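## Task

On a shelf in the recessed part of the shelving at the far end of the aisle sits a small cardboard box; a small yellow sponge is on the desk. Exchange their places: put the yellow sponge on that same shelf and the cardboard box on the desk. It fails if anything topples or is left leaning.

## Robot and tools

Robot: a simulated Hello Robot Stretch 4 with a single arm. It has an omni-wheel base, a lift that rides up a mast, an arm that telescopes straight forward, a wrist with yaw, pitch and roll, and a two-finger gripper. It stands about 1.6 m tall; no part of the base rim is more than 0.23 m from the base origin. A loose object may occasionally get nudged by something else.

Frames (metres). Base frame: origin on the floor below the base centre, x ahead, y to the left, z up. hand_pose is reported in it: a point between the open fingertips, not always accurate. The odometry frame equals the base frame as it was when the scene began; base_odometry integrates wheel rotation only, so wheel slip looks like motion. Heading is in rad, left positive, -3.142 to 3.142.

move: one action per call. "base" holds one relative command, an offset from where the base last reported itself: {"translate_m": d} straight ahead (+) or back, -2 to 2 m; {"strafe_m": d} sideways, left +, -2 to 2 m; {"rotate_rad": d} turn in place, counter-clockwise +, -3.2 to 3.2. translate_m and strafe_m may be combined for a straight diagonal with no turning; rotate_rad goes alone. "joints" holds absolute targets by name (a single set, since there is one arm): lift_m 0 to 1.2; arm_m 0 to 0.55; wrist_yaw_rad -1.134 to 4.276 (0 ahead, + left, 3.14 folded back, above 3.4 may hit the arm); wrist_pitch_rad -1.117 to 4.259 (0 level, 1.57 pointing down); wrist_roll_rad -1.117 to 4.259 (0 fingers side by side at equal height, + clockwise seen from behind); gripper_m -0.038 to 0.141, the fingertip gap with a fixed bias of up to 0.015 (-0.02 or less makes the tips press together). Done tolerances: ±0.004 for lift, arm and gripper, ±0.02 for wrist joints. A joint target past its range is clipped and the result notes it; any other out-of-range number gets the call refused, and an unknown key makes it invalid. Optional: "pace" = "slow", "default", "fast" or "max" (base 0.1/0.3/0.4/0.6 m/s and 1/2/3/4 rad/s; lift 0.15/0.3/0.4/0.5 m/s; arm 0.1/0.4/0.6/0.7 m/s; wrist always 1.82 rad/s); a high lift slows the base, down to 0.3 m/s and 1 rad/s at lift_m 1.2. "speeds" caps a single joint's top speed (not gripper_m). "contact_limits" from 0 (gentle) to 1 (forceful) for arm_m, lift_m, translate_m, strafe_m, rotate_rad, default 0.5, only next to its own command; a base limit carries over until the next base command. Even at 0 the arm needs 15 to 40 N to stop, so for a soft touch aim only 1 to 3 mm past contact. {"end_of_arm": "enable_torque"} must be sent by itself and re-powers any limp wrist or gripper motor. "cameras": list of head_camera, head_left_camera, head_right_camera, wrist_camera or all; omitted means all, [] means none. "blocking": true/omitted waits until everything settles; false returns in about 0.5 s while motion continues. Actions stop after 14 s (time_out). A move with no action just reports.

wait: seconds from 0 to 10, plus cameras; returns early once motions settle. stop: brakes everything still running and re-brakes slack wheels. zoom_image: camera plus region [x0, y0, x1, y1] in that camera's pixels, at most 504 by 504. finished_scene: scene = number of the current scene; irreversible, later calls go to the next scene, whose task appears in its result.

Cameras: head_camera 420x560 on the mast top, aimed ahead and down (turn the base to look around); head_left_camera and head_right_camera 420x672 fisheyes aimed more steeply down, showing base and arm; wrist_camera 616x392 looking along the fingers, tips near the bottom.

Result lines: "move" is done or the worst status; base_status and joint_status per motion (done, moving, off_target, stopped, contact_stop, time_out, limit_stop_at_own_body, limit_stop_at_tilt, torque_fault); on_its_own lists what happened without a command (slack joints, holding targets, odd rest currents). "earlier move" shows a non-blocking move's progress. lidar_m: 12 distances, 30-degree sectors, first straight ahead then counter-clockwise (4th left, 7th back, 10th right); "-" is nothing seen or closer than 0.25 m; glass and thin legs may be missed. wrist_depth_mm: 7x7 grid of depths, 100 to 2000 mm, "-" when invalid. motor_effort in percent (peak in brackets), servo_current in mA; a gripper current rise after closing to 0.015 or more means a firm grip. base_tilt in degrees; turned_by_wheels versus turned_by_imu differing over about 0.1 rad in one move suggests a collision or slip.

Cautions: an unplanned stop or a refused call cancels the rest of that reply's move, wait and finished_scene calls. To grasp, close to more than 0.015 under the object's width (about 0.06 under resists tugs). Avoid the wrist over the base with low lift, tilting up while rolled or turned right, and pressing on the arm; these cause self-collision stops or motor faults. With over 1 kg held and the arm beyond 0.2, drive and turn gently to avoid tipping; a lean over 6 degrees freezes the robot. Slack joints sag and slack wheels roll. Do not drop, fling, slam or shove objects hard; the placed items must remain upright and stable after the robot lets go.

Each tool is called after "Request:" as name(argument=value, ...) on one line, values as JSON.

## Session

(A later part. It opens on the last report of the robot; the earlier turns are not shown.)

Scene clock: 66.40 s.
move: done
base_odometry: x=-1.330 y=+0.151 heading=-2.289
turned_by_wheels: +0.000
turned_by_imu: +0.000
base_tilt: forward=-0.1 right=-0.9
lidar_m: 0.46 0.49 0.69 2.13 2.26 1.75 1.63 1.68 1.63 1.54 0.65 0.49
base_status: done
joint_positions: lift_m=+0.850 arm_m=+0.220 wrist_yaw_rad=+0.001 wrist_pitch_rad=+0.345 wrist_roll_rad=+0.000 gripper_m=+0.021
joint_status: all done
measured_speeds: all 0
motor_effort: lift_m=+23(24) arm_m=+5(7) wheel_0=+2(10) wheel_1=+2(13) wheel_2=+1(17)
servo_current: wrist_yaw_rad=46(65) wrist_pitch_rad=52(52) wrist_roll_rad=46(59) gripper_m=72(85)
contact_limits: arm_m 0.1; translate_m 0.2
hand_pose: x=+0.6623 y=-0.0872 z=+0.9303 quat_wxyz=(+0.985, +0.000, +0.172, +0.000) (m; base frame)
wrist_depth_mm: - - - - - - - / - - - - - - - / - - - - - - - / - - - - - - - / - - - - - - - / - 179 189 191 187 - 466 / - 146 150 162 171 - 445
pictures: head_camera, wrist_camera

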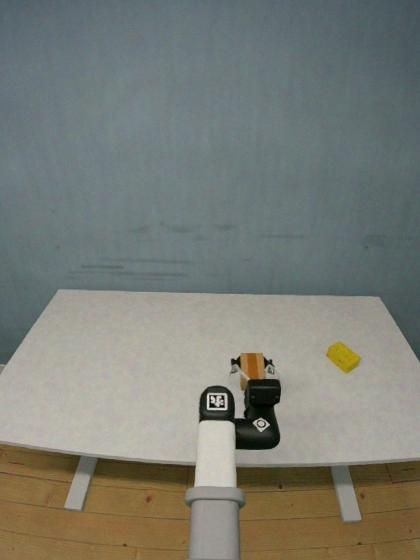

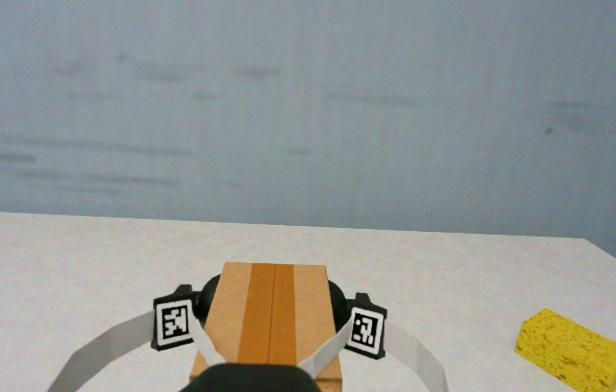

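Request:
move(joints={"lift_m": 0.73}, contact_limits={"lift_m": 0.1}, cameras=["wrist_camera"])

Request:
move(joints={"lift_m": 0.7}, contact_limits={"lift_m": 0.05}, pace="slow", cameras=["wrist_camera"])

Request:
move(joints={"lift_m": 0.688}, contact_limits={"lift_m": 0.05}, pace="slow", cameras=["wrist_camera"])

Scene clock: 68.40 s.
move: done
base_odometry: x=-1.330 y=+0.151 heading=-2.289
turned_by_wheels: +0.000
turned_by_imu: +0.000
base_tilt: forward=-0.1 right=-0.9
lidar_m: 0.47 0.49 0.69 2.15 2.29 1.76 1.62 1.69 1.62 1.56 0.64 0.47
base_status: not commanded
joint_positions: lift_m=+0.730 arm_m=+0.220 wrist_yaw_rad=+0.001 wrist_pitch_rad=+0.345 wrist_roll_rad=+0.000 gripper_m=+0.021
joint_status: all done
measured_speeds: all 0
motor_effort: lift_m=+15(22) arm_m=+5(5) wheel_0=+2(2) wheel_1=+2(2) wheel_2=+1(2)
servo_current: wrist_yaw_rad=39(65) wrist_pitch_rad=26(52) wrist_roll_rad=52(59) gripper_m=72(85)
contact_limits: arm_m 0.1; lift_m 0.1; translate_m 0.2
hand_pose: x=+0.6623 y=-0.0872 z=+0.8110 quat_wxyz=(+0.985, +0.000, +0.172, +0.000) (m; base frame)
wrist_depth_mm: - - - - - - - / - - - - - - - / - - - - - - - / - - - - - - - / - - - - - - 430 / - 178 190 191 187 - - / - 146 150 162 171 - -
pictures: wrist_camera

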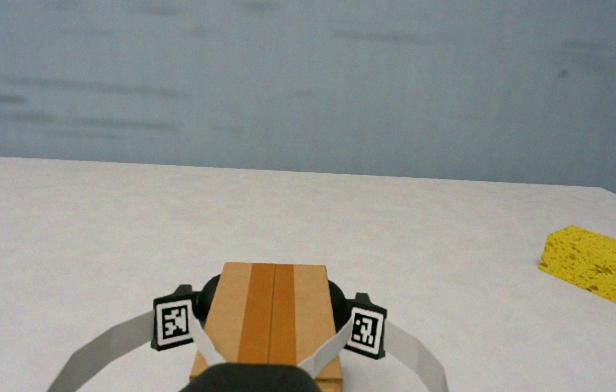

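Scene clock: 69.47 s.
move: done
base_odometry: x=-1.330 y=+0.151 heading=-2.289
turned_by_wheels: +0.000
turned_by_imu: +0.000
base_tilt: forward=-0.1 right=-0.9
lidar_m: 0.47 0.50 0.68 2.14 2.29 1.76 1.62 1.67 1.63 1.56 0.65 0.48
base_status: not commanded
joint_positions: lift_m=+0.700 arm_m=+0.220 wrist_yaw_rad=+0.001 wrist_pitch_rad=+0.345 wrist_roll_rad=+0.000 gripper_m=+0.021
joint_status: all done
measured_speeds: all 0
motor_effort: lift_m=+15(15) arm_m=+5(5) wheel_0=+2(2) wheel_1=+2(2) wheel_2=+1(2)
servo_current: wrist_yaw_rad=59(59) wrist_pitch_rad=52(52) wrist_roll_rad=46(52) gripper_m=65(85)
contact_limits: arm_m 0.1; lift_m 0.05; translate_m 0.2
hand_pose: x=+0.6623 y=-0.0872 z=+0.7810 quat_wxyz=(+0.985, +0.000, +0.172, +0.000) (m; base frame)
wrist_depth_mm: - - - - - - - / - - - - - - - / - - - - - - - / - - - - - - - / - - - - - - 427 / - 179 189 191 187 - - / - 146 150 162 171 - -
pictures: wrist_camera

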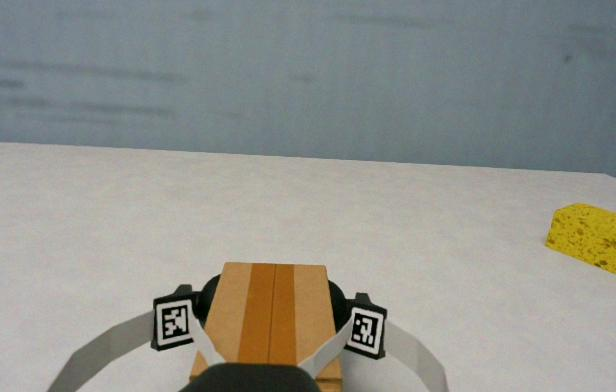

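Scene clock: 70.23 s.
move: done
base_odometry: x=-1.330 y=+0.151 heading=-2.289
turned_by_wheels: +0.000
turned_by_imu: +0.000
base_tilt: forward=-0.1 right=-0.9
lidar_m: 0.46 0.50 0.69 2.15 2.29 1.76 1.62 1.69 1.64 1.56 0.68 0.48
base_status: not commanded
joint_positions: lift_m=+0.688 arm_m=+0.220 wrist_yaw_rad=+0.001 wrist_pitch_rad=+0.345 wrist_roll_rad=+0.000 gripper_m=+0.021
joint_status: all done
measured_speeds: all 0
motor_effort: lift_m=+15(15) arm_m=+5(5) wheel_0=+2(2) wheel_1=+2(2) wheel_2=+2(2)
servo_current: wrist_yaw_rad=46(59) wrist_pitch_rad=26(52) wrist_roll_rad=52(52) gripper_m=72(78)
contact_limits: arm_m 0.1; lift_m 0.05; translate_m 0.2
hand_pose: x=+0.6623 y=-0.0872 z=+0.7690 quat_wxyz=(+0.985, +0.000, +0.172, +0.000) (m; base frame)
wrist_depth_mm: - - - - - - - / - - - - - - - / - - - - - - - / - - - - - - - / - - - - - - - / - 179 190 190 187 - - / - 146 150 162 171 - -
pictures: wrist_camera

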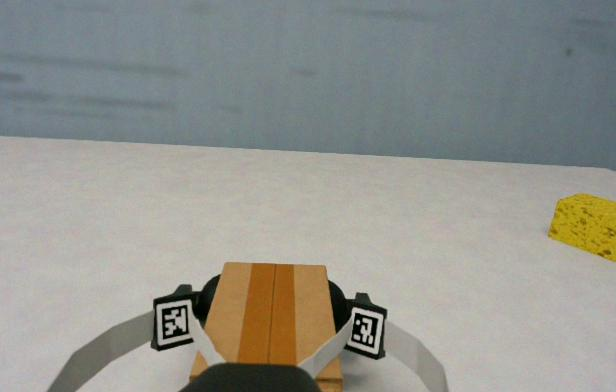

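Request:
move(joints={"lift_m": 0.682}, contact_limits={"lift_m": 0.05}, pace="slow", cameras=["wrist_camera"])

Request:
move(joints={"lift_m": 0.677}, contact_limits={"lift_m": 0.05}, pace="slow", cameras=["wrist_camera"])

Scene clock: 71.07 s.
move: done
base_odometry: x=-1.330 y=+0.151 heading=-2.289
turned_by_wheels: +0.000
turned_by_imu: +0.000
base_tilt: forward=-0.1 right=-0.9
lidar_m: 0.46 0.49 0.67 2.16 2.27 1.76 1.63 1.69 1.62 1.54 0.65 0.49
base_status: not commanded
joint_positions: lift_m=+0.682 arm_m=+0.220 wrist_yaw_rad=+0.001 wrist_pitch_rad=+0.345 wrist_roll_rad=+0.000 gripper_m=+0.021
joint_status: all done
measured_speeds: all 0
motor_effort: lift_m=+14(15) arm_m=+5(5) wheel_0=+2(2) wheel_1=+2(2) wheel_2=+1(2)
servo_current: wrist_yaw_rad=39(59) wrist_pitch_rad=33(52) wrist_roll_rad=52(52) gripper_m=72(85)
contact_limits: arm_m 0.1; lift_m 0.05; translate_m 0.2
hand_pose: x=+0.6623 y=-0.0872 z=+0.7630 quat_wxyz=(+0.985, +0.000, +0.172, +0.000) (m; base frame)
wrist_depth_mm: - - - - - - - / - - - - - - - / - - - - - - - / - - - - - - 421 / - - - - - - - / - 178 189 190 187 - - / - 146 150 163 172 - -
pictures: wrist_camera

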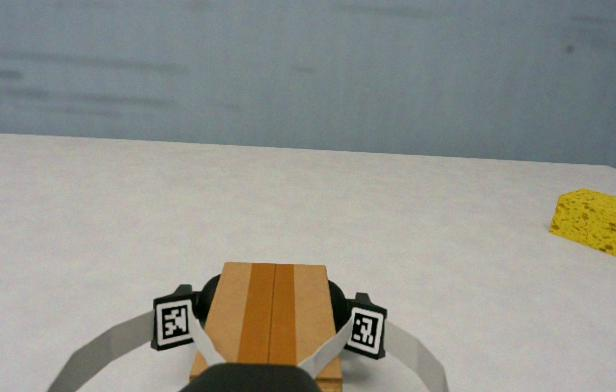

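Scene clock: 71.67 s.
move: done
base_odometry: x=-1.330 y=+0.151 heading=-2.289
turned_by_wheels: +0.000
turned_by_imu: +0.000
base_tilt: forward=-0.1 right=-0.9
lidar_m: 0.47 0.48 0.69 2.16 2.28 1.75 1.63 1.72 1.62 1.56 0.66 0.48
base_status: not commanded
joint_positions: lift_m=+0.677 arm_m=+0.220 wrist_yaw_rad=+0.001 wrist_pitch_rad=+0.345 wrist_roll_rad=+0.000 gripper_m=+0.021
joint_status: all done
measured_speeds: all 0
motor_effort: lift_m=+12(15) arm_m=+5(5) wheel_0=+2(2) wheel_1=+2(2) wheel_2=+2(2)
servo_current: wrist_yaw_rad=46(65) wrist_pitch_rad=39(52) wrist_roll_rad=46(52) gripper_m=65(91)
contact_limits: arm_m 0.1; lift_m 0.05; translate_m 0.2
hand_pose: x=+0.6623 y=-0.0872 z=+0.7582 quat_wxyz=(+0.985, +0.000, +0.172, +0.000) (m; base frame)
wrist_depth_mm: - - - - - - - / - - - - - - - / - - - - - - - / - - - - - - - / - - - - - - - / - 179 189 190 187 - - / - 147 150 161 172 - -
pictures: wrist_camera

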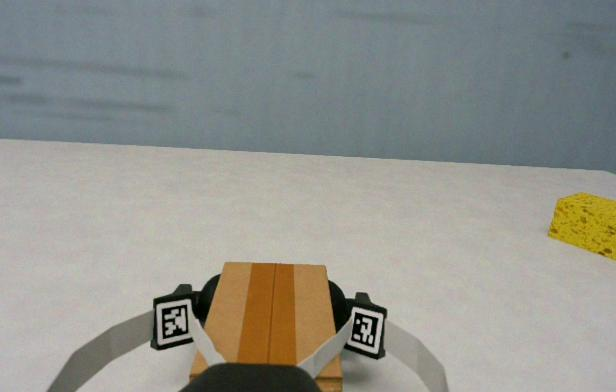

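Request:
move(joints={"lift_m": 0.68}, pace="slow", cameras=[])

Request:
move(joints={"gripper_m": 0.105}, cameras=["wrist_camera"])

Request:
move(joints={"lift_m": 0.8}, pace="slow", cameras=["wrist_camera", "head_camera"])

Scene clock: 73.17 s.
move: done
base_odometry: x=-1.330 y=+0.151 heading=-2.289
turned_by_wheels: +0.000
turned_by_imu: +0.000
base_tilt: forward=-0.1 right=-0.9
lidar_m: 0.47 0.47 0.69 2.17 2.29 1.75 1.61 1.69 1.62 1.56 0.66 0.49
base_status: not commanded
joint_positions: lift_m=+0.680 arm_m=+0.220 wrist_yaw_rad=+0.001 wrist_pitch_rad=+0.345 wrist_roll_rad=+0.000 gripper_m=+0.021
joint_status: all done
measured_speeds: all 0
motor_effort: lift_m=+23(23) arm_m=+5(5) wheel_0=+2(2) wheel_1=+3(3) wheel_2=+1(2)
servo_current: wrist_yaw_rad=59(59) wrist_pitch_rad=39(46) wrist_roll_rad=46(59) gripper_m=65(72)
contact_limits: arm_m 0.1; translate_m 0.2
hand_pose: x=+0.6623 y=-0.0872 z=+0.7604 quat_wxyz=(+0.985, +0.000, +0.172, +0.000) (m; base frame)
wrist_depth_mm: - - - - - - - / - - - - - - - / - - - - - - - / - - - - - - - / - - - - - - - / - 179 189 190 186 - - / - 146 150 162 171 - -
pictures: none
No camera images: "cameras" was empty.

Scene clock: 74.87 s.
move: done
base_odometry: x=-1.330 y=+0.151 heading=-2.289
turned_by_wheels: +0.000
turned_by_imu: +0.000
base_tilt: forward=-0.1 right=-0.9
lidar_m: 0.46 0.48 0.69 2.17 2.28 1.75 1.63 1.68 1.61 1.55 0.67 0.49
base_status: not commanded
joint_positions: lift_m=+0.680 arm_m=+0.220 wrist_yaw_rad=+0.001 wrist_pitch_rad=+0.345 wrist_roll_rad=+0.000 gripper_m=+0.105
joint_status: all done
measured_speeds: all 0
motor_effort: lift_m=+22(23) arm_m=+4(5) wheel_0=+2(2) wheel_1=+2(2) wheel_2=+2(2)
servo_current: wrist_yaw_rad=52(72) wrist_pitch_rad=26(59) wrist_roll_rad=46(59) gripper_m=39(85)
contact_limits: arm_m 0.1; translate_m 0.2
hand_pose: x=+0.6623 y=-0.0872 z=+0.7604 quat_wxyz=(+0.985, +0.000, +0.172, +0.000) (m; base frame)
wrist_depth_mm: - - - - - - - / - - - - - - - / - - - - - - - / - - - - - - - / - - - - - - 415 / - 190 186 195 198 - - / - - 155 162 - - -
pictures: wrist_camera

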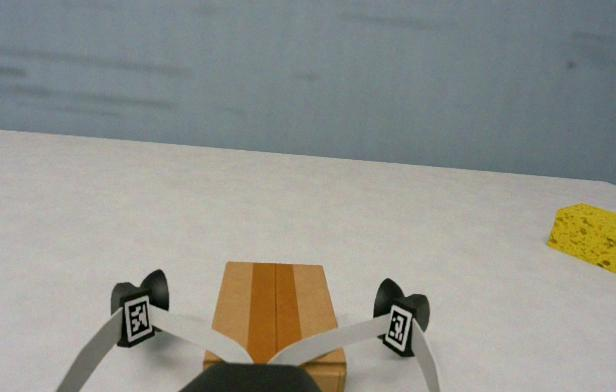

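Scene clock: 76.70 s.
move: done
base_odometry: x=-1.330 y=+0.151 heading=-2.289
turned_by_wheels: +0.000
turned_by_imu: +0.000
base_tilt: forward=-0.1 right=-1.0
lidar_m: 0.45 0.49 0.68 2.15 2.30 1.75 1.63 1.69 1.63 1.56 0.66 0.49
base_status: not commanded
joint_positions: lift_m=+0.800 arm_m=+0.220 wrist_yaw_rad=+0.001 wrist_pitch_rad=+0.345 wrist_roll_rad=+0.000 gripper_m=+0.105
joint_status: all done
measured_speeds: all 0
motor_effort: lift_m=+23(26) arm_m=+5(5) wheel_0=+2(2) wheel_1=+2(3) wheel_2=+2(2)
servo_current: wrist_yaw_rad=46(78) wrist_pitch_rad=33(52) wrist_roll_rad=46(52) gripper_m=39(52)
contact_limits: arm_m 0.1; translate_m 0.2
hand_pose: x=+0.6623 y=-0.0872 z=+0.8803 quat_wxyz=(+0.985, +0.000, +0.172, +0.000) (m; base frame)
wrist_depth_mm: - - - - - - - / - - - - - - - / - - - - - - - / - - - - - - - / - - - - - - - / - 190 - - 208 - 445 / - - 138 156 - - 430
pictures: head_camera, wrist_camera

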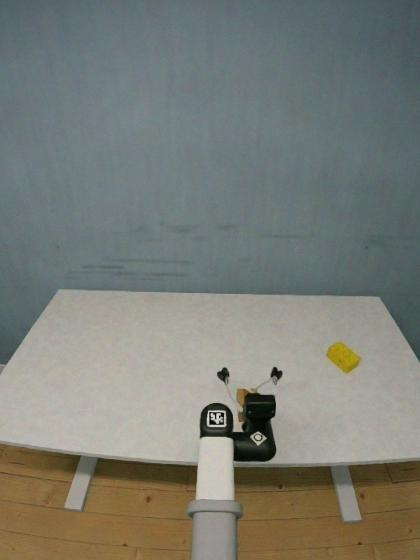

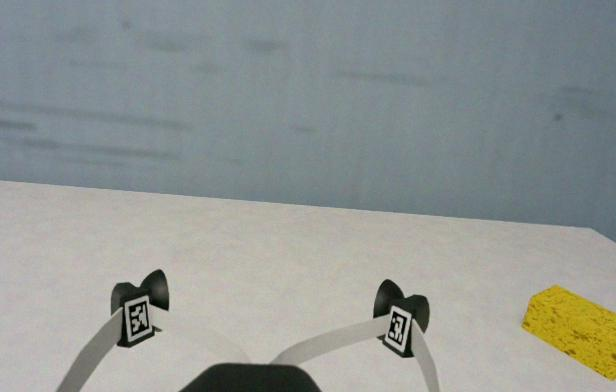

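Request:
move(base={"strafe_m": -0.385}, joints={"gripper_m": 0.135}, cameras=["wrist_camera", "head_camera", "head_left_camera"])

Scene clock: 79.67 s.
move: done
base_odometry: x=-1.620 y=+0.404 heading=-2.289
turned_by_wheels: +0.000
turned_by_imu: +0.000
base_tilt: forward=-0.1 right=-0.9
lidar_m: 0.46 0.48 0.68 2.56 2.69 1.92 1.62 1.71 1.24 1.18 1.23 0.47
base_status: done
joint_positions: lift_m=+0.800 arm_m=+0.220 wrist_yaw_rad=+0.001 wrist_pitch_rad=+0.345 wrist_roll_rad=+0.000 gripper_m=+0.135
joint_status: all done
measured_speeds: all 0
motor_effort: lift_m=+22(23) arm_m=+4(5) wheel_0=+0(13) wheel_1=-1(14) wheel_2=+0(7)
servo_current: wrist_yaw_rad=39(72) wrist_pitch_rad=39(59) wrist_roll_rad=39(59) gripper_m=39(91)
contact_limits: arm_m 0.1
hand_pose: x=+0.6623 y=-0.0872 z=+0.8804 quat_wxyz=(+0.985, +0.000, +0.172, +0.000) (m; base frame)
wrist_depth_mm: - - - - - - - / - - - - - - - / - - - - - - - / - - - - - - - / - - - - - - - / - 187 407 397 195 466 - / - - 145 154 - - -
pictures: head_camera, head_left_camera, wrist_camera

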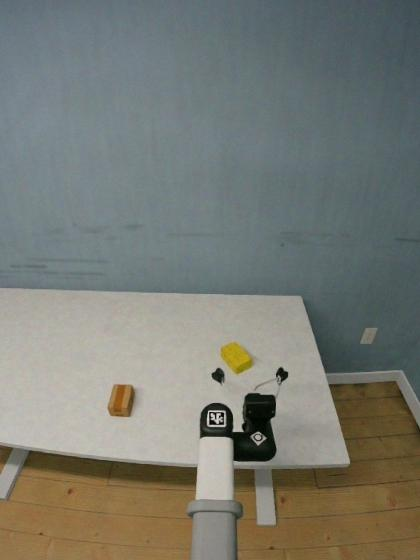

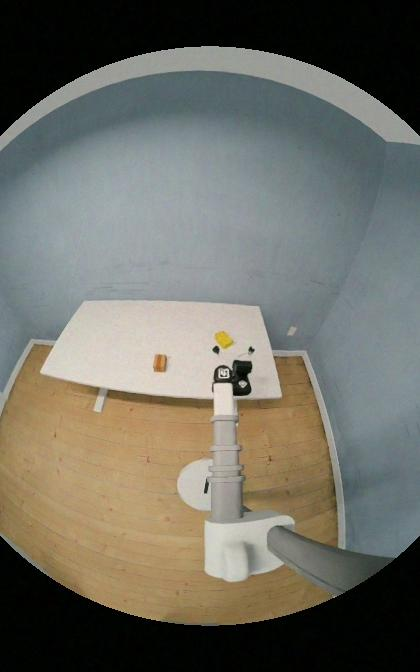

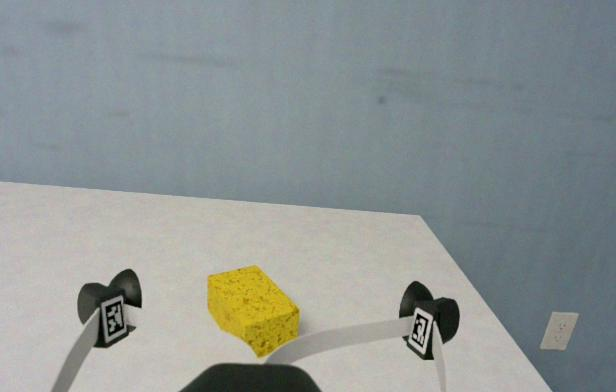

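Request:
move(base={"strafe_m": -0.11}, joints={"wrist_yaw_rad": 0.5, "arm_m": 0.41}, cameras=["wrist_camera"])

Request:
move(joints={"lift_m": 0.715}, contact_limits={"lift_m": 0.1}, pace="slow", cameras=["wrist_camera"])

Scene clock: 82.17 s.
move: done
base_odometry: x=-1.702 y=+0.477 heading=-2.289
turned_by_wheels: +0.000
turned_by_imu: +0.001
base_tilt: forward=-0.2 right=-0.9
lidar_m: 0.47 0.49 0.66 2.66 2.80 1.71 1.62 1.53 1.11 1.07 1.12 0.49
base_status: done
joint_positions: lift_m=+0.800 arm_m=+0.410 wrist_yaw_rad=+0.499 wrist_pitch_rad=+0.345 wrist_roll_rad=+0.000 gripper_m=+0.135
joint_status: all done
measured_speeds: all 0
motor_effort: lift_m=+22(22) arm_m=+5(7) wheel_0=+1(11) wheel_1=-2(14) wheel_2=+0(5)
servo_current: wrist_yaw_rad=39(98) wrist_pitch_rad=33(52) wrist_roll_rad=46(59) gripper_m=46(59)
hand_pose: x=+0.8610 y=+0.0530 z=+0.8804 quat_wxyz=(+0.955, -0.042, +0.166, +0.243) (m; base frame)
wrist_depth_mm: - - - - - - - / - - - - - - - / - - - - - - - / - - - - - - - / - - - - - - - / - 187 - - 196 - - / - - 146 154 - - -
pictures: wrist_camera

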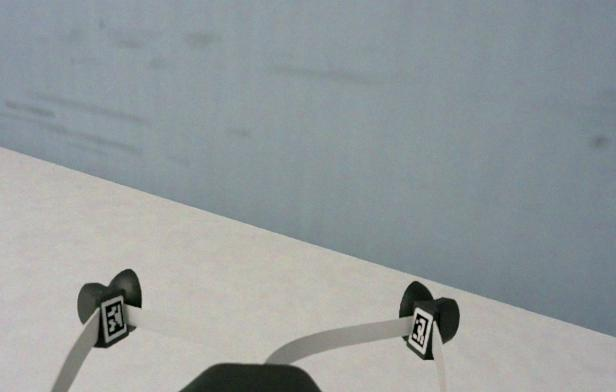

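Scene clock: 83.77 s.
move: done
base_odometry: x=-1.702 y=+0.477 heading=-2.289
turned_by_wheels: +0.000
turned_by_imu: +0.000
base_tilt: forward=-0.1 right=-0.9
lidar_m: 0.46 0.49 0.68 2.66 2.80 1.70 1.63 1.53 1.11 1.07 1.10 0.48
base_status: not commanded
joint_positions: lift_m=+0.715 arm_m=+0.410 wrist_yaw_rad=+0.499 wrist_pitch_rad=+0.345 wrist_roll_rad=+0.000 gripper_m=+0.135
joint_status: all done
measured_speeds: all 0
motor_effort: lift_m=+14(21) arm_m=+5(5) wheel_0=+1(1) wheel_1=-2(2) wheel_2=+0(1)
servo_current: wrist_yaw_rad=46(65) wrist_pitch_rad=26(46) wrist_roll_rad=46(52) gripper_m=52(52)
contact_limits: lift_m 0.1
hand_pose: x=+0.8610 y=+0.0530 z=+0.7961 quat_wxyz=(+0.955, -0.042, +0.166, +0.243) (m; base frame)
wrist_depth_mm: - - - - - - - / - - - - - - - / - - - - - - - / - - - - - - - / - - - - - - - / - 186 232 - 195 - - / - - 170 154 - - -
pictures: wrist_camera

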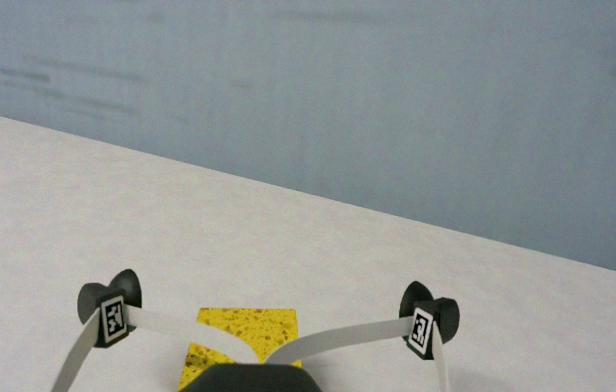

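Request:
move(base={"strafe_m": 0.012}, joints={"lift_m": 0.69}, contact_limits={"lift_m": 0.1}, pace="slow", cameras=["wrist_camera"])

Request:
move(joints={"lift_m": 0.679}, contact_limits={"lift_m": 0.1}, pace="slow", cameras=["wrist_camera"])

Scene clock: 85.13 s.
move: done
base_odometry: x=-1.693 y=+0.469 heading=-2.289
turned_by_wheels: +0.000
turned_by_imu: +0.000
base_tilt: forward=-0.1 right=-0.9
lidar_m: 0.47 0.47 0.67 2.63 2.79 1.68 1.63 1.56 1.12 1.08 1.12 0.48
base_status: done
joint_positions: lift_m=+0.690 arm_m=+0.410 wrist_yaw_rad=+0.499 wrist_pitch_rad=+0.345 wrist_roll_rad=+0.000 gripper_m=+0.135
joint_status: all done
measured_speeds: all 0
motor_effort: lift_m=+14(15) arm_m=+5(5) wheel_0=-2(7) wheel_1=+3(12) wheel_2=+0(6)
servo_current: wrist_yaw_rad=46(59) wrist_pitch_rad=26(59) wrist_roll_rad=46(59) gripper_m=46(59)
contact_limits: lift_m 0.1
hand_pose: x=+0.8610 y=+0.0530 z=+0.7711 quat_wxyz=(+0.955, -0.042, +0.166, +0.243) (m; base frame)
wrist_depth_mm: - - - - - - - / - - - - - - - / - - - - - - - / - - - - - - - / - - - - - - - / - 187 203 213 195 - - / - - 160 160 - - -
pictures: wrist_camera

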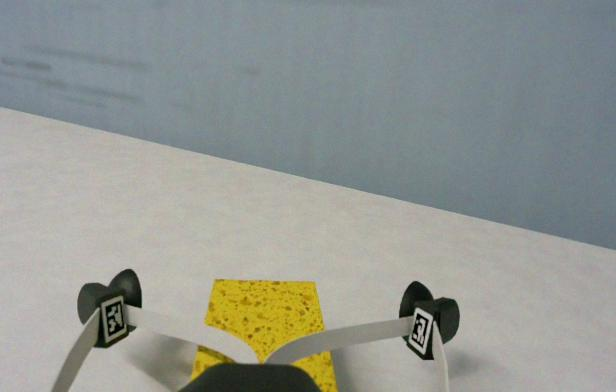

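Scene clock: 85.90 s.
move: done
base_odometry: x=-1.693 y=+0.469 heading=-2.289
turned_by_wheels: +0.000
turned_by_imu: +0.000
base_tilt: forward=-0.1 right=-0.9
lidar_m: 0.45 0.49 0.68 2.63 2.78 1.70 1.62 1.56 1.14 1.08 1.13 0.49
base_status: not commanded
joint_positions: lift_m=+0.679 arm_m=+0.410 wrist_yaw_rad=+0.499 wrist_pitch_rad=+0.345 wrist_roll_rad=+0.000 gripper_m=+0.135
joint_status: all done
measured_speeds: all 0
motor_effort: lift_m=+14(15) arm_m=+5(5) wheel_0=-2(2) wheel_1=+3(3) wheel_2=+0(0)
servo_current: wrist_yaw_rad=46(65) wrist_pitch_rad=46(59) wrist_roll_rad=52(52) gripper_m=39(52)
contact_limits: lift_m 0.1
hand_pose: x=+0.8610 y=+0.0530 z=+0.7601 quat_wxyz=(+0.955, -0.042, +0.166, +0.243) (m; base frame)
wrist_depth_mm: - - - - - - - / - - - - - - - / - - - - - - - / - - - - - - - / - - - - - - - / - 187 186 198 195 - - / - - 154 160 - - -
pictures: wrist_camera

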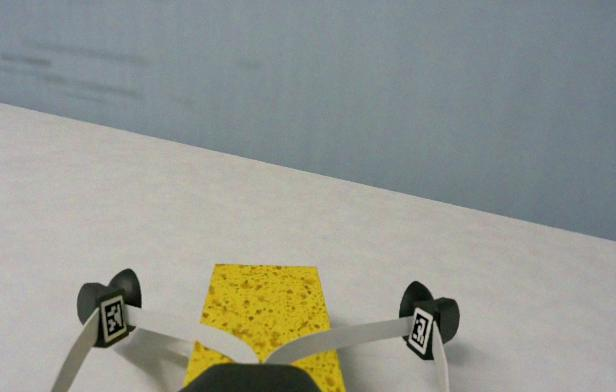

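Request:
move(joints={"gripper_m": 0.016}, cameras=["wrist_camera"])

Request:
move(joints={"lift_m": 0.8}, pace="slow", cameras=["wrist_camera"])

Scene clock: 88.20 s.
move: done
base_odometry: x=-1.693 y=+0.469 heading=-2.289
turned_by_wheels: +0.000
turned_by_imu: +0.001
base_tilt: forward=-0.1 right=-0.9
lidar_m: 0.44 0.49 0.68 2.65 2.76 1.70 1.64 1.56 1.13 1.07 1.12 0.47
base_status: not commanded
joint_positions: lift_m=+0.679 arm_m=+0.410 wrist_yaw_rad=+0.499 wrist_pitch_rad=+0.345 wrist_roll_rad=+0.000 gripper_m=+0.017
joint_status: all done
measured_speeds: all 0
motor_effort: lift_m=+14(14) arm_m=+5(5) wheel_0=-2(2) wheel_1=+3(3) wheel_2=+0(0)
servo_current: wrist_yaw_rad=46(72) wrist_pitch_rad=33(52) wrist_roll_rad=39(59) gripper_m=85(150)
contact_limits: lift_m 0.1
hand_pose: x=+0.8610 y=+0.0531 z=+0.7601 quat_wxyz=(+0.955, -0.042, +0.166, +0.243) (m; base frame)
wrist_depth_mm: - - - - - - - / - - - - - - - / - - - - - - - / - - - - - - - / - - - - - - - / - 179 189 195 187 - - / 124 - 162 159 164 - -
pictures: wrist_camera

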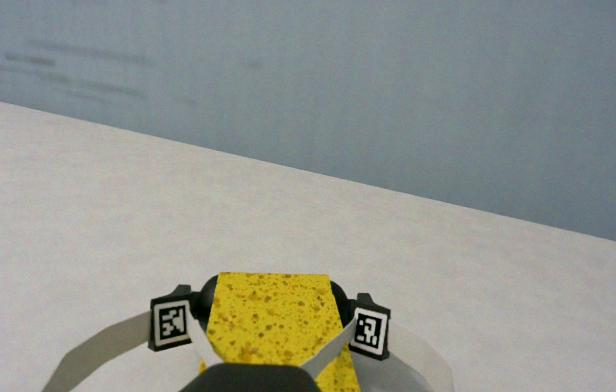

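Scene clock: 90.03 s.
move: done
base_odometry: x=-1.693 y=+0.469 heading=-2.289
turned_by_wheels: +0.000
turned_by_imu: +0.000
base_tilt: forward=-0.1 right=-0.9
lidar_m: 0.45 0.49 0.66 2.64 2.79 1.70 1.62 1.57 1.13 1.07 1.13 0.49
base_status: not commanded
joint_positions: lift_m=+0.800 arm_m=+0.410 wrist_yaw_rad=+0.499 wrist_pitch_rad=+0.345 wrist_roll_rad=+0.000 gripper_m=+0.017
joint_status: all done
measured_speeds: all 0
motor_effort: lift_m=+24(25) arm_m=+5(5) wheel_0=-2(2) wheel_1=+3(3) wheel_2=+0(0)
servo_current: wrist_yaw_rad=46(78) wrist_pitch_rad=46(59) wrist_roll_rad=46(59) gripper_m=85(98)
hand_pose: x=+0.8610 y=+0.0531 z=+0.8803 quat_wxyz=(+0.955, -0.042, +0.166, +0.243) (m; base frame)
wrist_depth_mm: - - - - - - - / - - - - - - - / - - - - - - - / - - - - - - - / - - - - - - - / - 179 189 195 187 - - / 124 - 162 159 164 - -
pictures: wrist_camera

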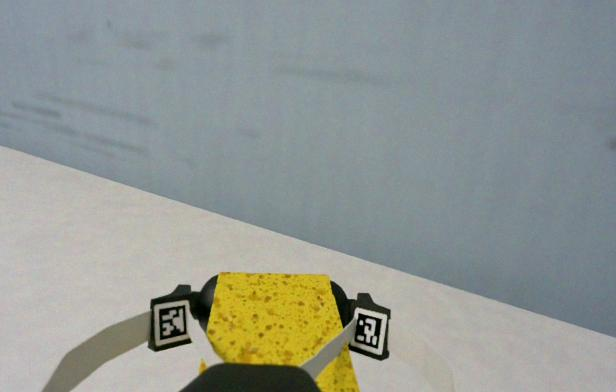

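Request:
move(joints={"arm_m": 0.0, "wrist_yaw_rad": 0.0}, cameras=["wrist_camera"])

Request:
move(base={"translate_m": -0.5}, cameras=["wrist_camera"])

Request:
move(joints={"wrist_yaw_rad": 3.1, "wrist_pitch_rad": 0.05, "lift_m": 0.6}, speeds={"wrist_yaw_rad": 1.4}, base={"translate_m": -0.5, "strafe_m": 0.8})

Scene clock: 93.33 s.
move: done
base_odometry: x=-1.693 y=+0.469 heading=-2.289
turned_by_wheels: +0.000
turned_by_imu: +0.001
base_tilt: forward=-0.1 right=-0.9
lidar_m: 0.44 0.50 0.68 2.62 2.77 1.70 1.63 1.57 1.13 1.07 1.12 0.49
base_status: not commanded
joint_positions: lift_m=+0.800 arm_m=+0.001 wrist_yaw_rad=+0.001 wrist_pitch_rad=+0.345 wrist_roll_rad=+0.000 gripper_m=+0.017
joint_status: all done
measured_speeds: all 0
motor_effort: lift_m=+23(24) arm_m=-5(7) wheel_0=-2(2) wheel_1=+3(3) wheel_2=+0(0)
servo_current: wrist_yaw_rad=52(111) wrist_pitch_rad=33(59) wrist_roll_rad=52(59) gripper_m=85(98)
hand_pose: x=+0.4434 y=-0.0871 z=+0.8803 quat_wxyz=(+0.985, +0.000, +0.172, +0.001) (m; base frame)
wrist_depth_mm: - - - - - - - / - - - - - - - / - - - - - - - / - - - - - - - / - - - - - - 1205 / - 178 189 195 189 - 1255 / 124 - 162 159 165 - -
pictures: wrist_camera

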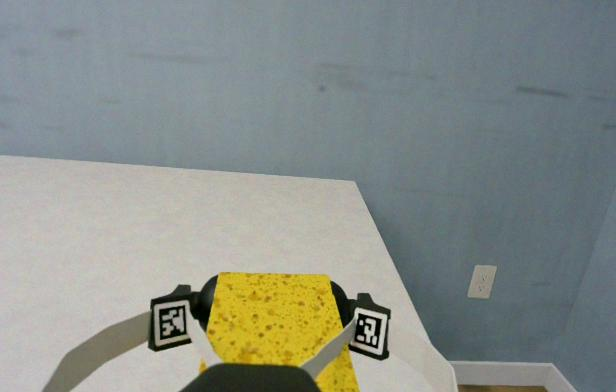

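Scene clock: 96.50 s.
move: done
base_odometry: x=-1.364 y=+0.845 heading=-2.290
turned_by_wheels: +0.000
turned_by_imu: +0.002
base_tilt: forward=-0.1 right=-0.9
lidar_m: 0.95 1.01 1.38 2.65 1.65 1.17 1.13 1.58 1.14 1.09 1.14 1.51
base_status: done
joint_positions: lift_m=+0.800 arm_m=+0.001 wrist_yaw_rad=+0.001 wrist_pitch_rad=+0.345 wrist_roll_rad=+0.000 gripper_m=+0.017
joint_status: not commanded
measured_speeds: all 0
motor_effort: lift_m=+23(23) arm_m=-5(5) wheel_0=+0(9) wheel_1=-3(16) wheel_2=-1(15)
servo_current: wrist_yaw_rad=33(72) wrist_pitch_rad=59(65) wrist_roll_rad=46(59) gripper_m=91(98)
hand_pose: x=+0.4434 y=-0.0871 z=+0.8803 quat_wxyz=(+0.985, +0.000, +0.172, +0.001) (m; base frame)
wrist_depth_mm: - - - - - - 1430 / - - - - - - 1430 / - - - - - - - / - - - - - 1618 - / - - - - - 1661 - / 1499 1464 188 195 189 1708 - / 1205 1182 166 159 179 1430 -
pictures: wrist_camera

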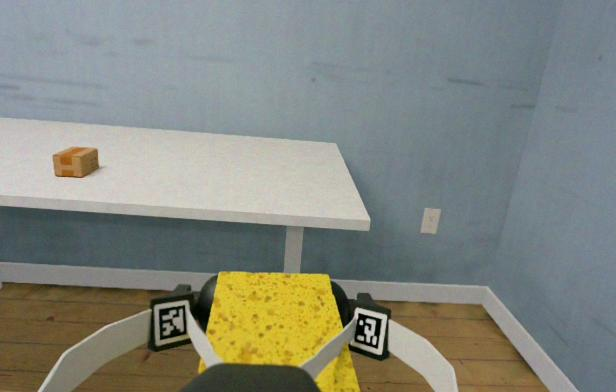

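Scene clock: 101.13 s.
move: done
base_odometry: x=-0.433 y=+0.695 heading=-2.289
turned_by_wheels: +0.000
turned_by_imu: +0.002
base_tilt: forward=-0.1 right=-0.9
lidar_m: 1.47 1.53 1.95 1.87 0.93 0.70 1.16 0.70 0.91 1.88 1.97 1.53
base_status: done
joint_positions: lift_m=+0.600 arm_m=+0.001 wrist_yaw_rad=+3.099 wrist_pitch_rad=+0.058 wrist_roll_rad=+0.000 gripper_m=+0.017
joint_status: all done
measured_speeds: all 0
motor_effort: lift_m=+15(21) arm_m=-5(5) wheel_0=+0(12) wheel_1=+2(10) wheel_2=+1(12)
servo_current: wrist_yaw_rad=39(124) wrist_pitch_rad=59(117) wrist_roll_rad=46(59) gripper_m=78(98)
hand_pose: x=-0.1120 y=+0.0997 z=+0.7620 quat_wxyz=(+0.021, -0.029, +0.001, +0.999) (m; base frame)
wrist_depth_mm: 108 134 - - - - - / 107 143 - - - - - / 132 161 - - - - - / 133 238 - - - - - / - 1576 - 1618 1078 - - / - 181 189 195 187 - - / 131 1430 166 159 165 - 1921
pictures: head_camera, head_left_camera, head_right_camera, wrist_camera

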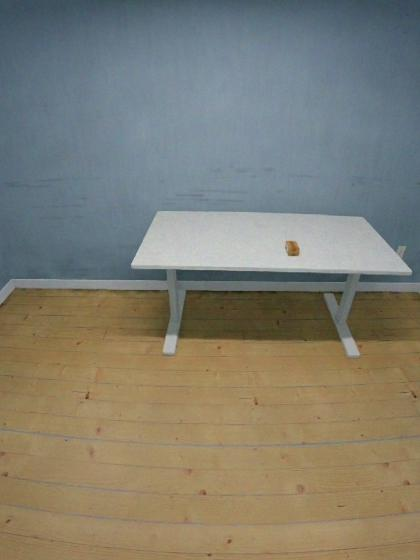

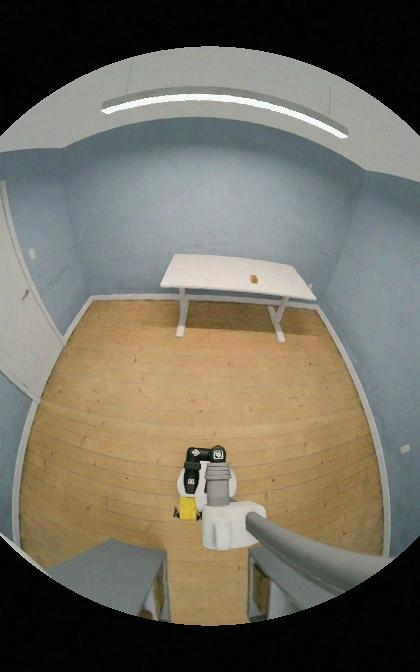

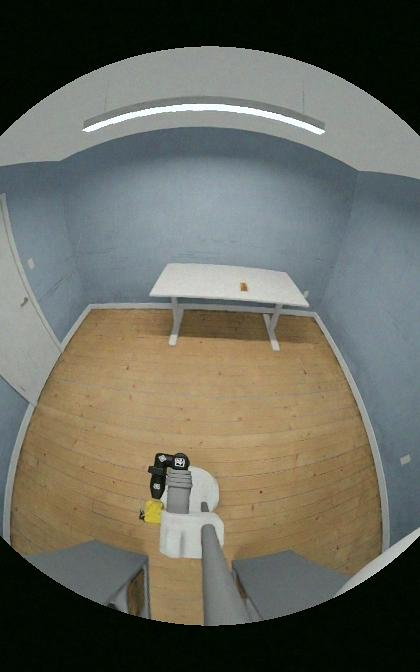

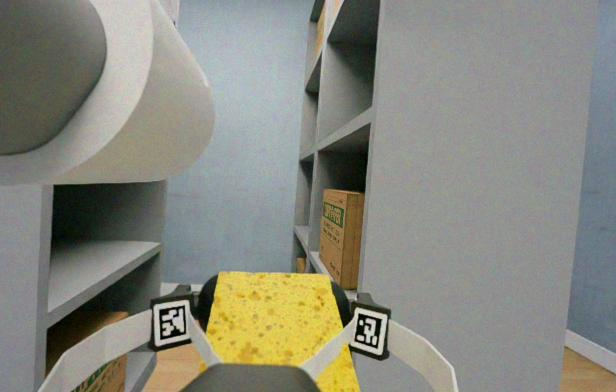

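Request:
move(base={"translate_m": -0.75}, contact_limits={"translate_m": 0.2}, cameras=[])

Scene clock: 105.27 s.
move: done
base_odometry: x=+0.061 y=+1.259 heading=-2.290
turned_by_wheels: +0.000
turned_by_imu: +0.002
base_tilt: forward=-0.1 right=-0.9
lidar_m: 2.22 2.62 0.30 0.28 0.30 0.42 1.17 0.45 0.33 0.30 0.31 2.29
base_status: done
joint_positions: lift_m=+0.600 arm_m=+0.001 wrist_yaw_rad=+3.099 wrist_pitch_rad=+0.057 wrist_roll_rad=+0.000 gripper_m=+0.017
joint_status: not commanded
measured_speeds: all 0
motor_effort: lift_m=+15(16) arm_m=-4(5) wheel_0=-3(10) wheel_1=-2(12) wheel_2=+1(15)
servo_current: wrist_yaw_rad=20(78) wrist_pitch_rad=52(65) wrist_roll_rad=39(59) gripper_m=78(104)
contact_limits: translate_m 0.2
hand_pose: x=-0.1120 y=+0.0997 z=+0.7620 quat_wxyz=(+0.021, -0.029, +0.001, +0.999) (m; base frame)
wrist_depth_mm: 108 134 - - - - - / 107 143 - - 891 - - / 132 161 246 - - - - / 133 - - - 591 445 - / - - - 904 585 384 345 / - 179 189 195 480 375 347 / 131 1464 166 159 179 347 351
pictures: none
No camera images: "cameras" was empty.

Request:
move(base={"translate_m": -0.7, "strafe_m": -0.01}, contact_limits={"translate_m": 0.2}, cameras=[])

Scene clock: 109.27 s.
move: done
base_odometry: x=+0.515 y=+1.793 heading=-2.290
turned_by_wheels: +0.000
turned_by_imu: +0.002
base_tilt: forward=-0.1 right=-0.9
lidar_m: 2.90 0.43 0.32 0.28 0.30 0.43 1.07 1.12 0.31 0.30 0.31 0.45
base_status: done
joint_positions: lift_m=+0.600 arm_m=+0.001 wrist_yaw_rad=+3.099 wrist_pitch_rad=+0.057 wrist_roll_rad=+0.000 gripper_m=+0.017
joint_status: not commanded
measured_speeds: all 0
motor_effort: lift_m=+15(15) arm_m=-4(5) wheel_0=-2(9) wheel_1=-3(15) wheel_2=+0(14)
servo_current: wrist_yaw_rad=59(72) wrist_pitch_rad=52(65) wrist_roll_rad=52(59) gripper_m=85(104)
contact_limits: translate_m 0.2
hand_pose: x=-0.1120 y=+0.0997 z=+0.7620 quat_wxyz=(+0.021, -0.029, +0.001, +0.999) (m; base frame)
wrist_depth_mm: 108 134 - - - 357 281 / 107 143 - - - 462 277 / 132 161 246 - - - 283 / 133 - - - - - 276 / - - - - - - 277 / - 178 189 195 189 314 278 / 124 - 162 159 165 296 279
pictures: none
No camera images: "cameras" was empty.

Request:
move(base={"translate_m": -0.58, "strafe_m": -0.01}, contact_limits={"translate_m": 0.2}, cameras=["head_left_camera"])

Request:
move(base={"rotate_rad": -1.571}, cameras=["head_camera"])

Scene clock: 112.90 s.
move: done
base_odometry: x=+0.889 y=+2.235 heading=-2.291
turned_by_wheels: +0.000
turned_by_imu: +0.002
base_tilt: forward=-0.1 right=-0.9
lidar_m: 1.18 0.43 0.31 0.29 0.32 0.43 0.49 0.51 0.72 0.75 0.65 0.55
base_status: done
joint_positions: lift_m=+0.600 arm_m=+0.001 wrist_yaw_rad=+3.099 wrist_pitch_rad=+0.057 wrist_roll_rad=+0.000 gripper_m=+0.017
joint_status: not commanded
measured_speeds: all 0
motor_effort: lift_m=+15(16) arm_m=-5(5) wheel_0=-1(9) wheel_1=-3(12) wheel_2=-1(14)
servo_current: wrist_yaw_rad=33(72) wrist_pitch_rad=39(72) wrist_roll_rad=52(52) gripper_m=91(98)
contact_limits: translate_m 0.2
hand_pose: x=-0.1120 y=+0.0997 z=+0.7620 quat_wxyz=(+0.021, -0.029, +0.001, +0.999) (m; base frame)
wrist_depth_mm: 109 134 - - - 368 310 / 108 144 - - - 466 439 / 132 162 247 - - - - / 564 268 - - - - - / 569 - - - - - - / 569 178 188 194 187 - - / 574 - 161 159 164 - -
pictures: head_left_camera

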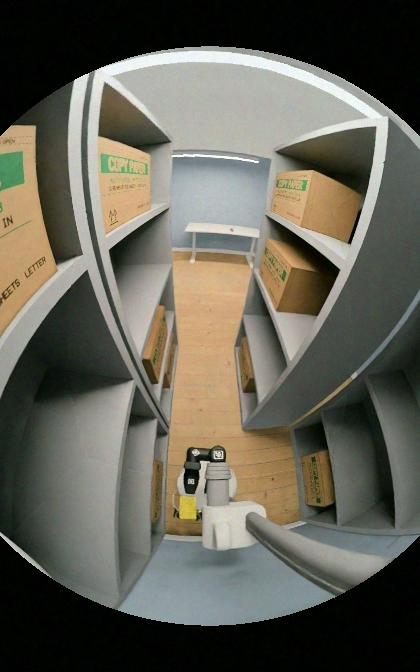

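Scene clock: 114.97 s.
move: done
base_odometry: x=+0.889 y=+2.235 heading=+2.422
turned_by_wheels: -1.571
turned_by_imu: -1.535
base_tilt: forward=-0.1 right=-0.9
lidar_m: 0.74 0.65 0.55 1.15 0.43 0.31 0.30 0.32 0.46 0.48 0.51 0.72
base_status: done
joint_positions: lift_m=+0.600 arm_m=+0.001 wrist_yaw_rad=+3.099 wrist_pitch_rad=+0.057 wrist_roll_rad=+0.000 gripper_m=+0.017
joint_status: not commanded
measured_speeds: all 0
motor_effort: lift_m=+15(16) arm_m=-5(5) wheel_0=+2(11) wheel_1=+2(13) wheel_2=+0(10)
servo_current: wrist_yaw_rad=52(65) wrist_pitch_rad=59(65) wrist_roll_rad=52(52) gripper_m=91(98)
hand_pose: x=-0.1120 y=+0.0997 z=+0.7620 quat_wxyz=(+0.021, -0.029, +0.001, +0.999) (m; base frame)
wrist_depth_mm: 110 134 402 407 418 484 436 / 110 145 449 469 477 459 436 / 132 166 253 - - 496 439 / 134 - - - - 488 439 / - - - - - 477 442 / - 179 189 195 187 492 442 / 124 - 162 159 165 462 452
pictures: head_camera

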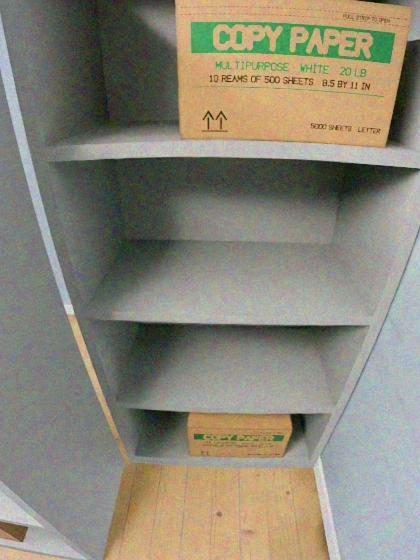

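Request:
move(joints={"wrist_yaw_rad": 0, "wrist_pitch_rad": 0.346, "lift_m": 0.6}, speeds={"wrist_yaw_rad": 1.4}, cameras=["wrist_camera"])

Request:
move(joints={"arm_m": 0.43, "lift_m": 0.57}, contact_limits={"arm_m": 0.15}, cameras=["head_camera", "wrist_camera"])

Request:
move(joints={"lift_m": 0.507}, contact_limits={"lift_m": 0.05}, pace="slow", cameras=["wrist_camera"])

Request:
move(joints={"lift_m": 0.499}, contact_limits={"lift_m": 0.05}, pace="slow", cameras=["wrist_camera"])

Scene clock: 118.23 s.
move: done
base_odometry: x=+0.889 y=+2.235 heading=+2.422
turned_by_wheels: +0.000
turned_by_imu: +0.001
base_tilt: forward=-0.1 right=-0.9
lidar_m: 0.76 0.65 0.53 1.16 0.41 0.31 0.30 0.30 0.46 0.48 0.51 0.72
base_status: not commanded
joint_positions: lift_m=+0.600 arm_m=+0.001 wrist_yaw_rad=+0.001 wrist_pitch_rad=+0.344 wrist_roll_rad=+0.000 gripper_m=+0.017
joint_status: all done
measured_speeds: all 0
motor_effort: lift_m=+15(17) arm_m=-4(5) wheel_0=+2(2) wheel_1=+2(2) wheel_2=+0(0)
servo_current: wrist_yaw_rad=52(124) wrist_pitch_rad=39(98) wrist_roll_rad=52(59) gripper_m=91(98)
hand_pose: x=+0.4434 y=-0.0870 z=+0.6811 quat_wxyz=(+0.985, +0.000, +0.171, +0.001) (m; base frame)
wrist_depth_mm: - - - - - - - / - - - - - - - / - 946 - - - - 530 / - - - - - - 525 / - - - - - - 535 / - 183 189 194 190 - 530 / 124 180 166 159 178 - 525
pictures: wrist_camera

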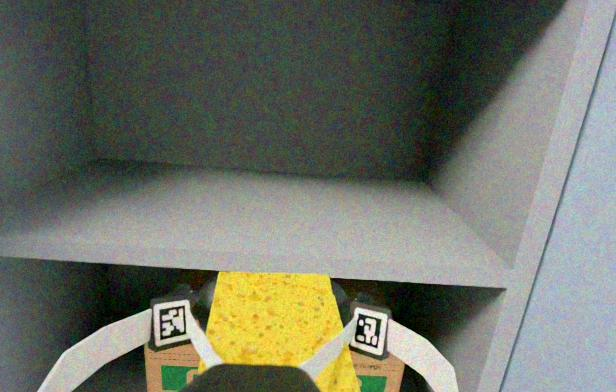

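Scene clock: 120.60 s.
move: done
base_odometry: x=+0.889 y=+2.235 heading=+2.422
turned_by_wheels: +0.000
turned_by_imu: +0.001
base_tilt: forward=-0.1 right=-0.9
lidar_m: 0.74 0.65 0.54 1.15 0.42 0.32 0.30 0.33 0.46 0.48 0.48 0.70
base_status: not commanded
joint_positions: lift_m=+0.570 arm_m=+0.430 wrist_yaw_rad=+0.001 wrist_pitch_rad=+0.345 wrist_roll_rad=+0.000 gripper_m=+0.017
joint_status: all done
measured_speeds: all 0
motor_effort: lift_m=+15(16) arm_m=+5(7) wheel_0=+2(2) wheel_1=+2(2) wheel_2=+0(1)
servo_current: wrist_yaw_rad=52(65) wrist_pitch_rad=52(52) wrist_roll_rad=59(59) gripper_m=78(91)
contact_limits: arm_m 0.15
hand_pose: x=+0.8723 y=-0.0871 z=+0.6511 quat_wxyz=(+0.985, +0.000, +0.171, +0.001) (m; base frame)
wrist_depth_mm: - - - - - - - / - - - - - - 517 / - - - - - - 544 / - - - - - - - / 433 442 442 - - - - / 366 370 189 195 404 427 439 / 290 290 166 159 182 362 355
pictures: head_camera, wrist_camera

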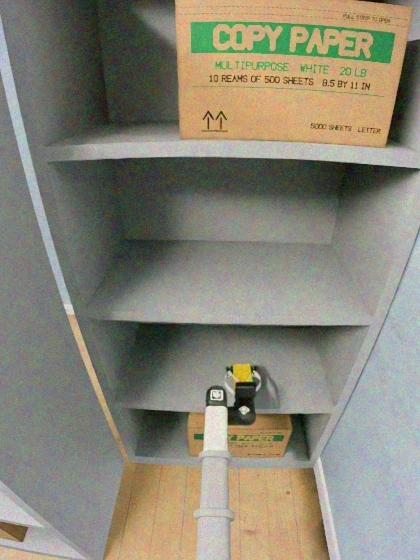

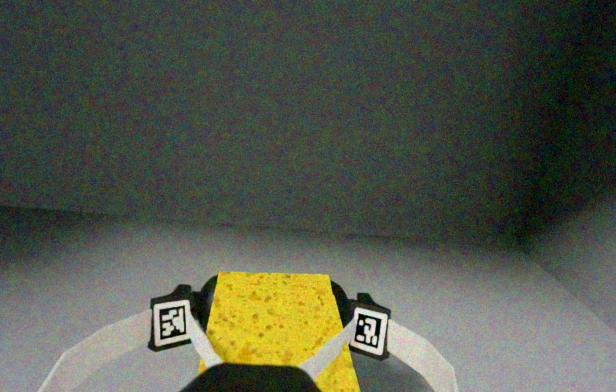

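Scene clock: 122.00 s.
move: done
base_odometry: x=+0.889 y=+2.235 heading=+2.422
turned_by_wheels: +0.000
turned_by_imu: +0.000
base_tilt: forward=-0.1 right=-0.9
lidar_m: 0.75 0.65 0.55 1.15 0.44 0.32 0.30 0.32 0.45 0.48 0.50 0.72
base_status: not commanded
joint_positions: lift_m=+0.507 arm_m=+0.430 wrist_yaw_rad=+0.001 wrist_pitch_rad=+0.345 wrist_roll_rad=+0.000 gripper_m=+0.017
joint_status: all done
measured_speeds: all 0
motor_effort: lift_m=+14(15) arm_m=+5(5) wheel_0=+2(2) wheel_1=+2(2) wheel_2=+0(0)
servo_current: wrist_yaw_rad=52(72) wrist_pitch_rad=46(52) wrist_roll_rad=46(52) gripper_m=91(98)
contact_limits: arm_m 0.15; lift_m 0.05
hand_pose: x=+0.8723 y=-0.0871 z=+0.5882 quat_wxyz=(+0.985, +0.000, +0.171, +0.001) (m; base frame)
wrist_depth_mm: - - - - - - - / - - - - - - 521 / - - - - - - 544 / 427 442 452 - - - - / 340 351 370 387 404 410 415 / 271 276 189 195 297 319 329 / 213 215 166 159 184 266 263
pictures: wrist_camera

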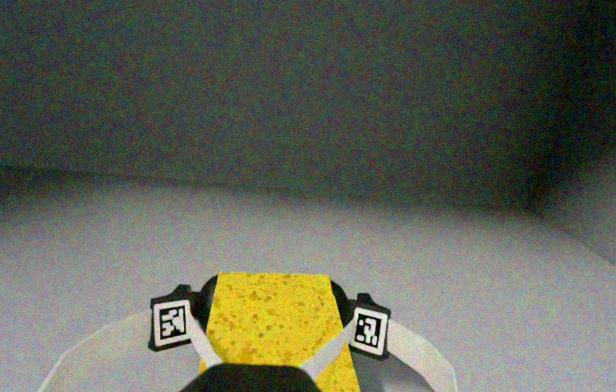

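Scene clock: 122.70 s.
move: done
base_odometry: x=+0.889 y=+2.235 heading=+2.422
turned_by_wheels: +0.000
turned_by_imu: +0.000
base_tilt: forward=-0.1 right=-0.9
lidar_m: 0.76 0.64 0.54 1.17 0.43 0.30 0.29 0.32 0.45 0.47 0.51 0.71
base_status: not commanded
joint_positions: lift_m=+0.499 arm_m=+0.430 wrist_yaw_rad=+0.001 wrist_pitch_rad=+0.345 wrist_roll_rad=+0.000 gripper_m=+0.017
joint_status: all done
measured_speeds: all 0
motor_effort: lift_m=+14(15) arm_m=+5(5) wheel_0=+2(2) wheel_1=+2(2) wheel_2=+0(0)
servo_current: wrist_yaw_rad=52(52) wrist_pitch_rad=46(52) wrist_roll_rad=39(52) gripper_m=91(98)
contact_limits: arm_m 0.15; lift_m 0.05
hand_pose: x=+0.8723 y=-0.0871 z=+0.5802 quat_wxyz=(+0.985, +0.000, +0.171, +0.001) (m; base frame)
wrist_depth_mm: - - - - - - - / - - - - - - 517 / - - - - - - 549 / 418 430 442 449 - - - / 324 336 351 368 382 402 413 / 260 262 188 195 283 304 315 / 205 211 166 159 184 247 259
pictures: wrist_camera

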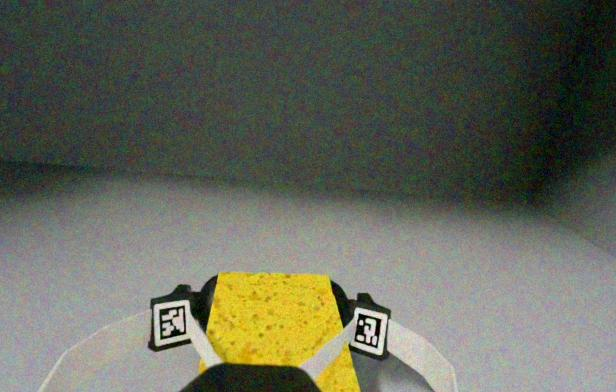

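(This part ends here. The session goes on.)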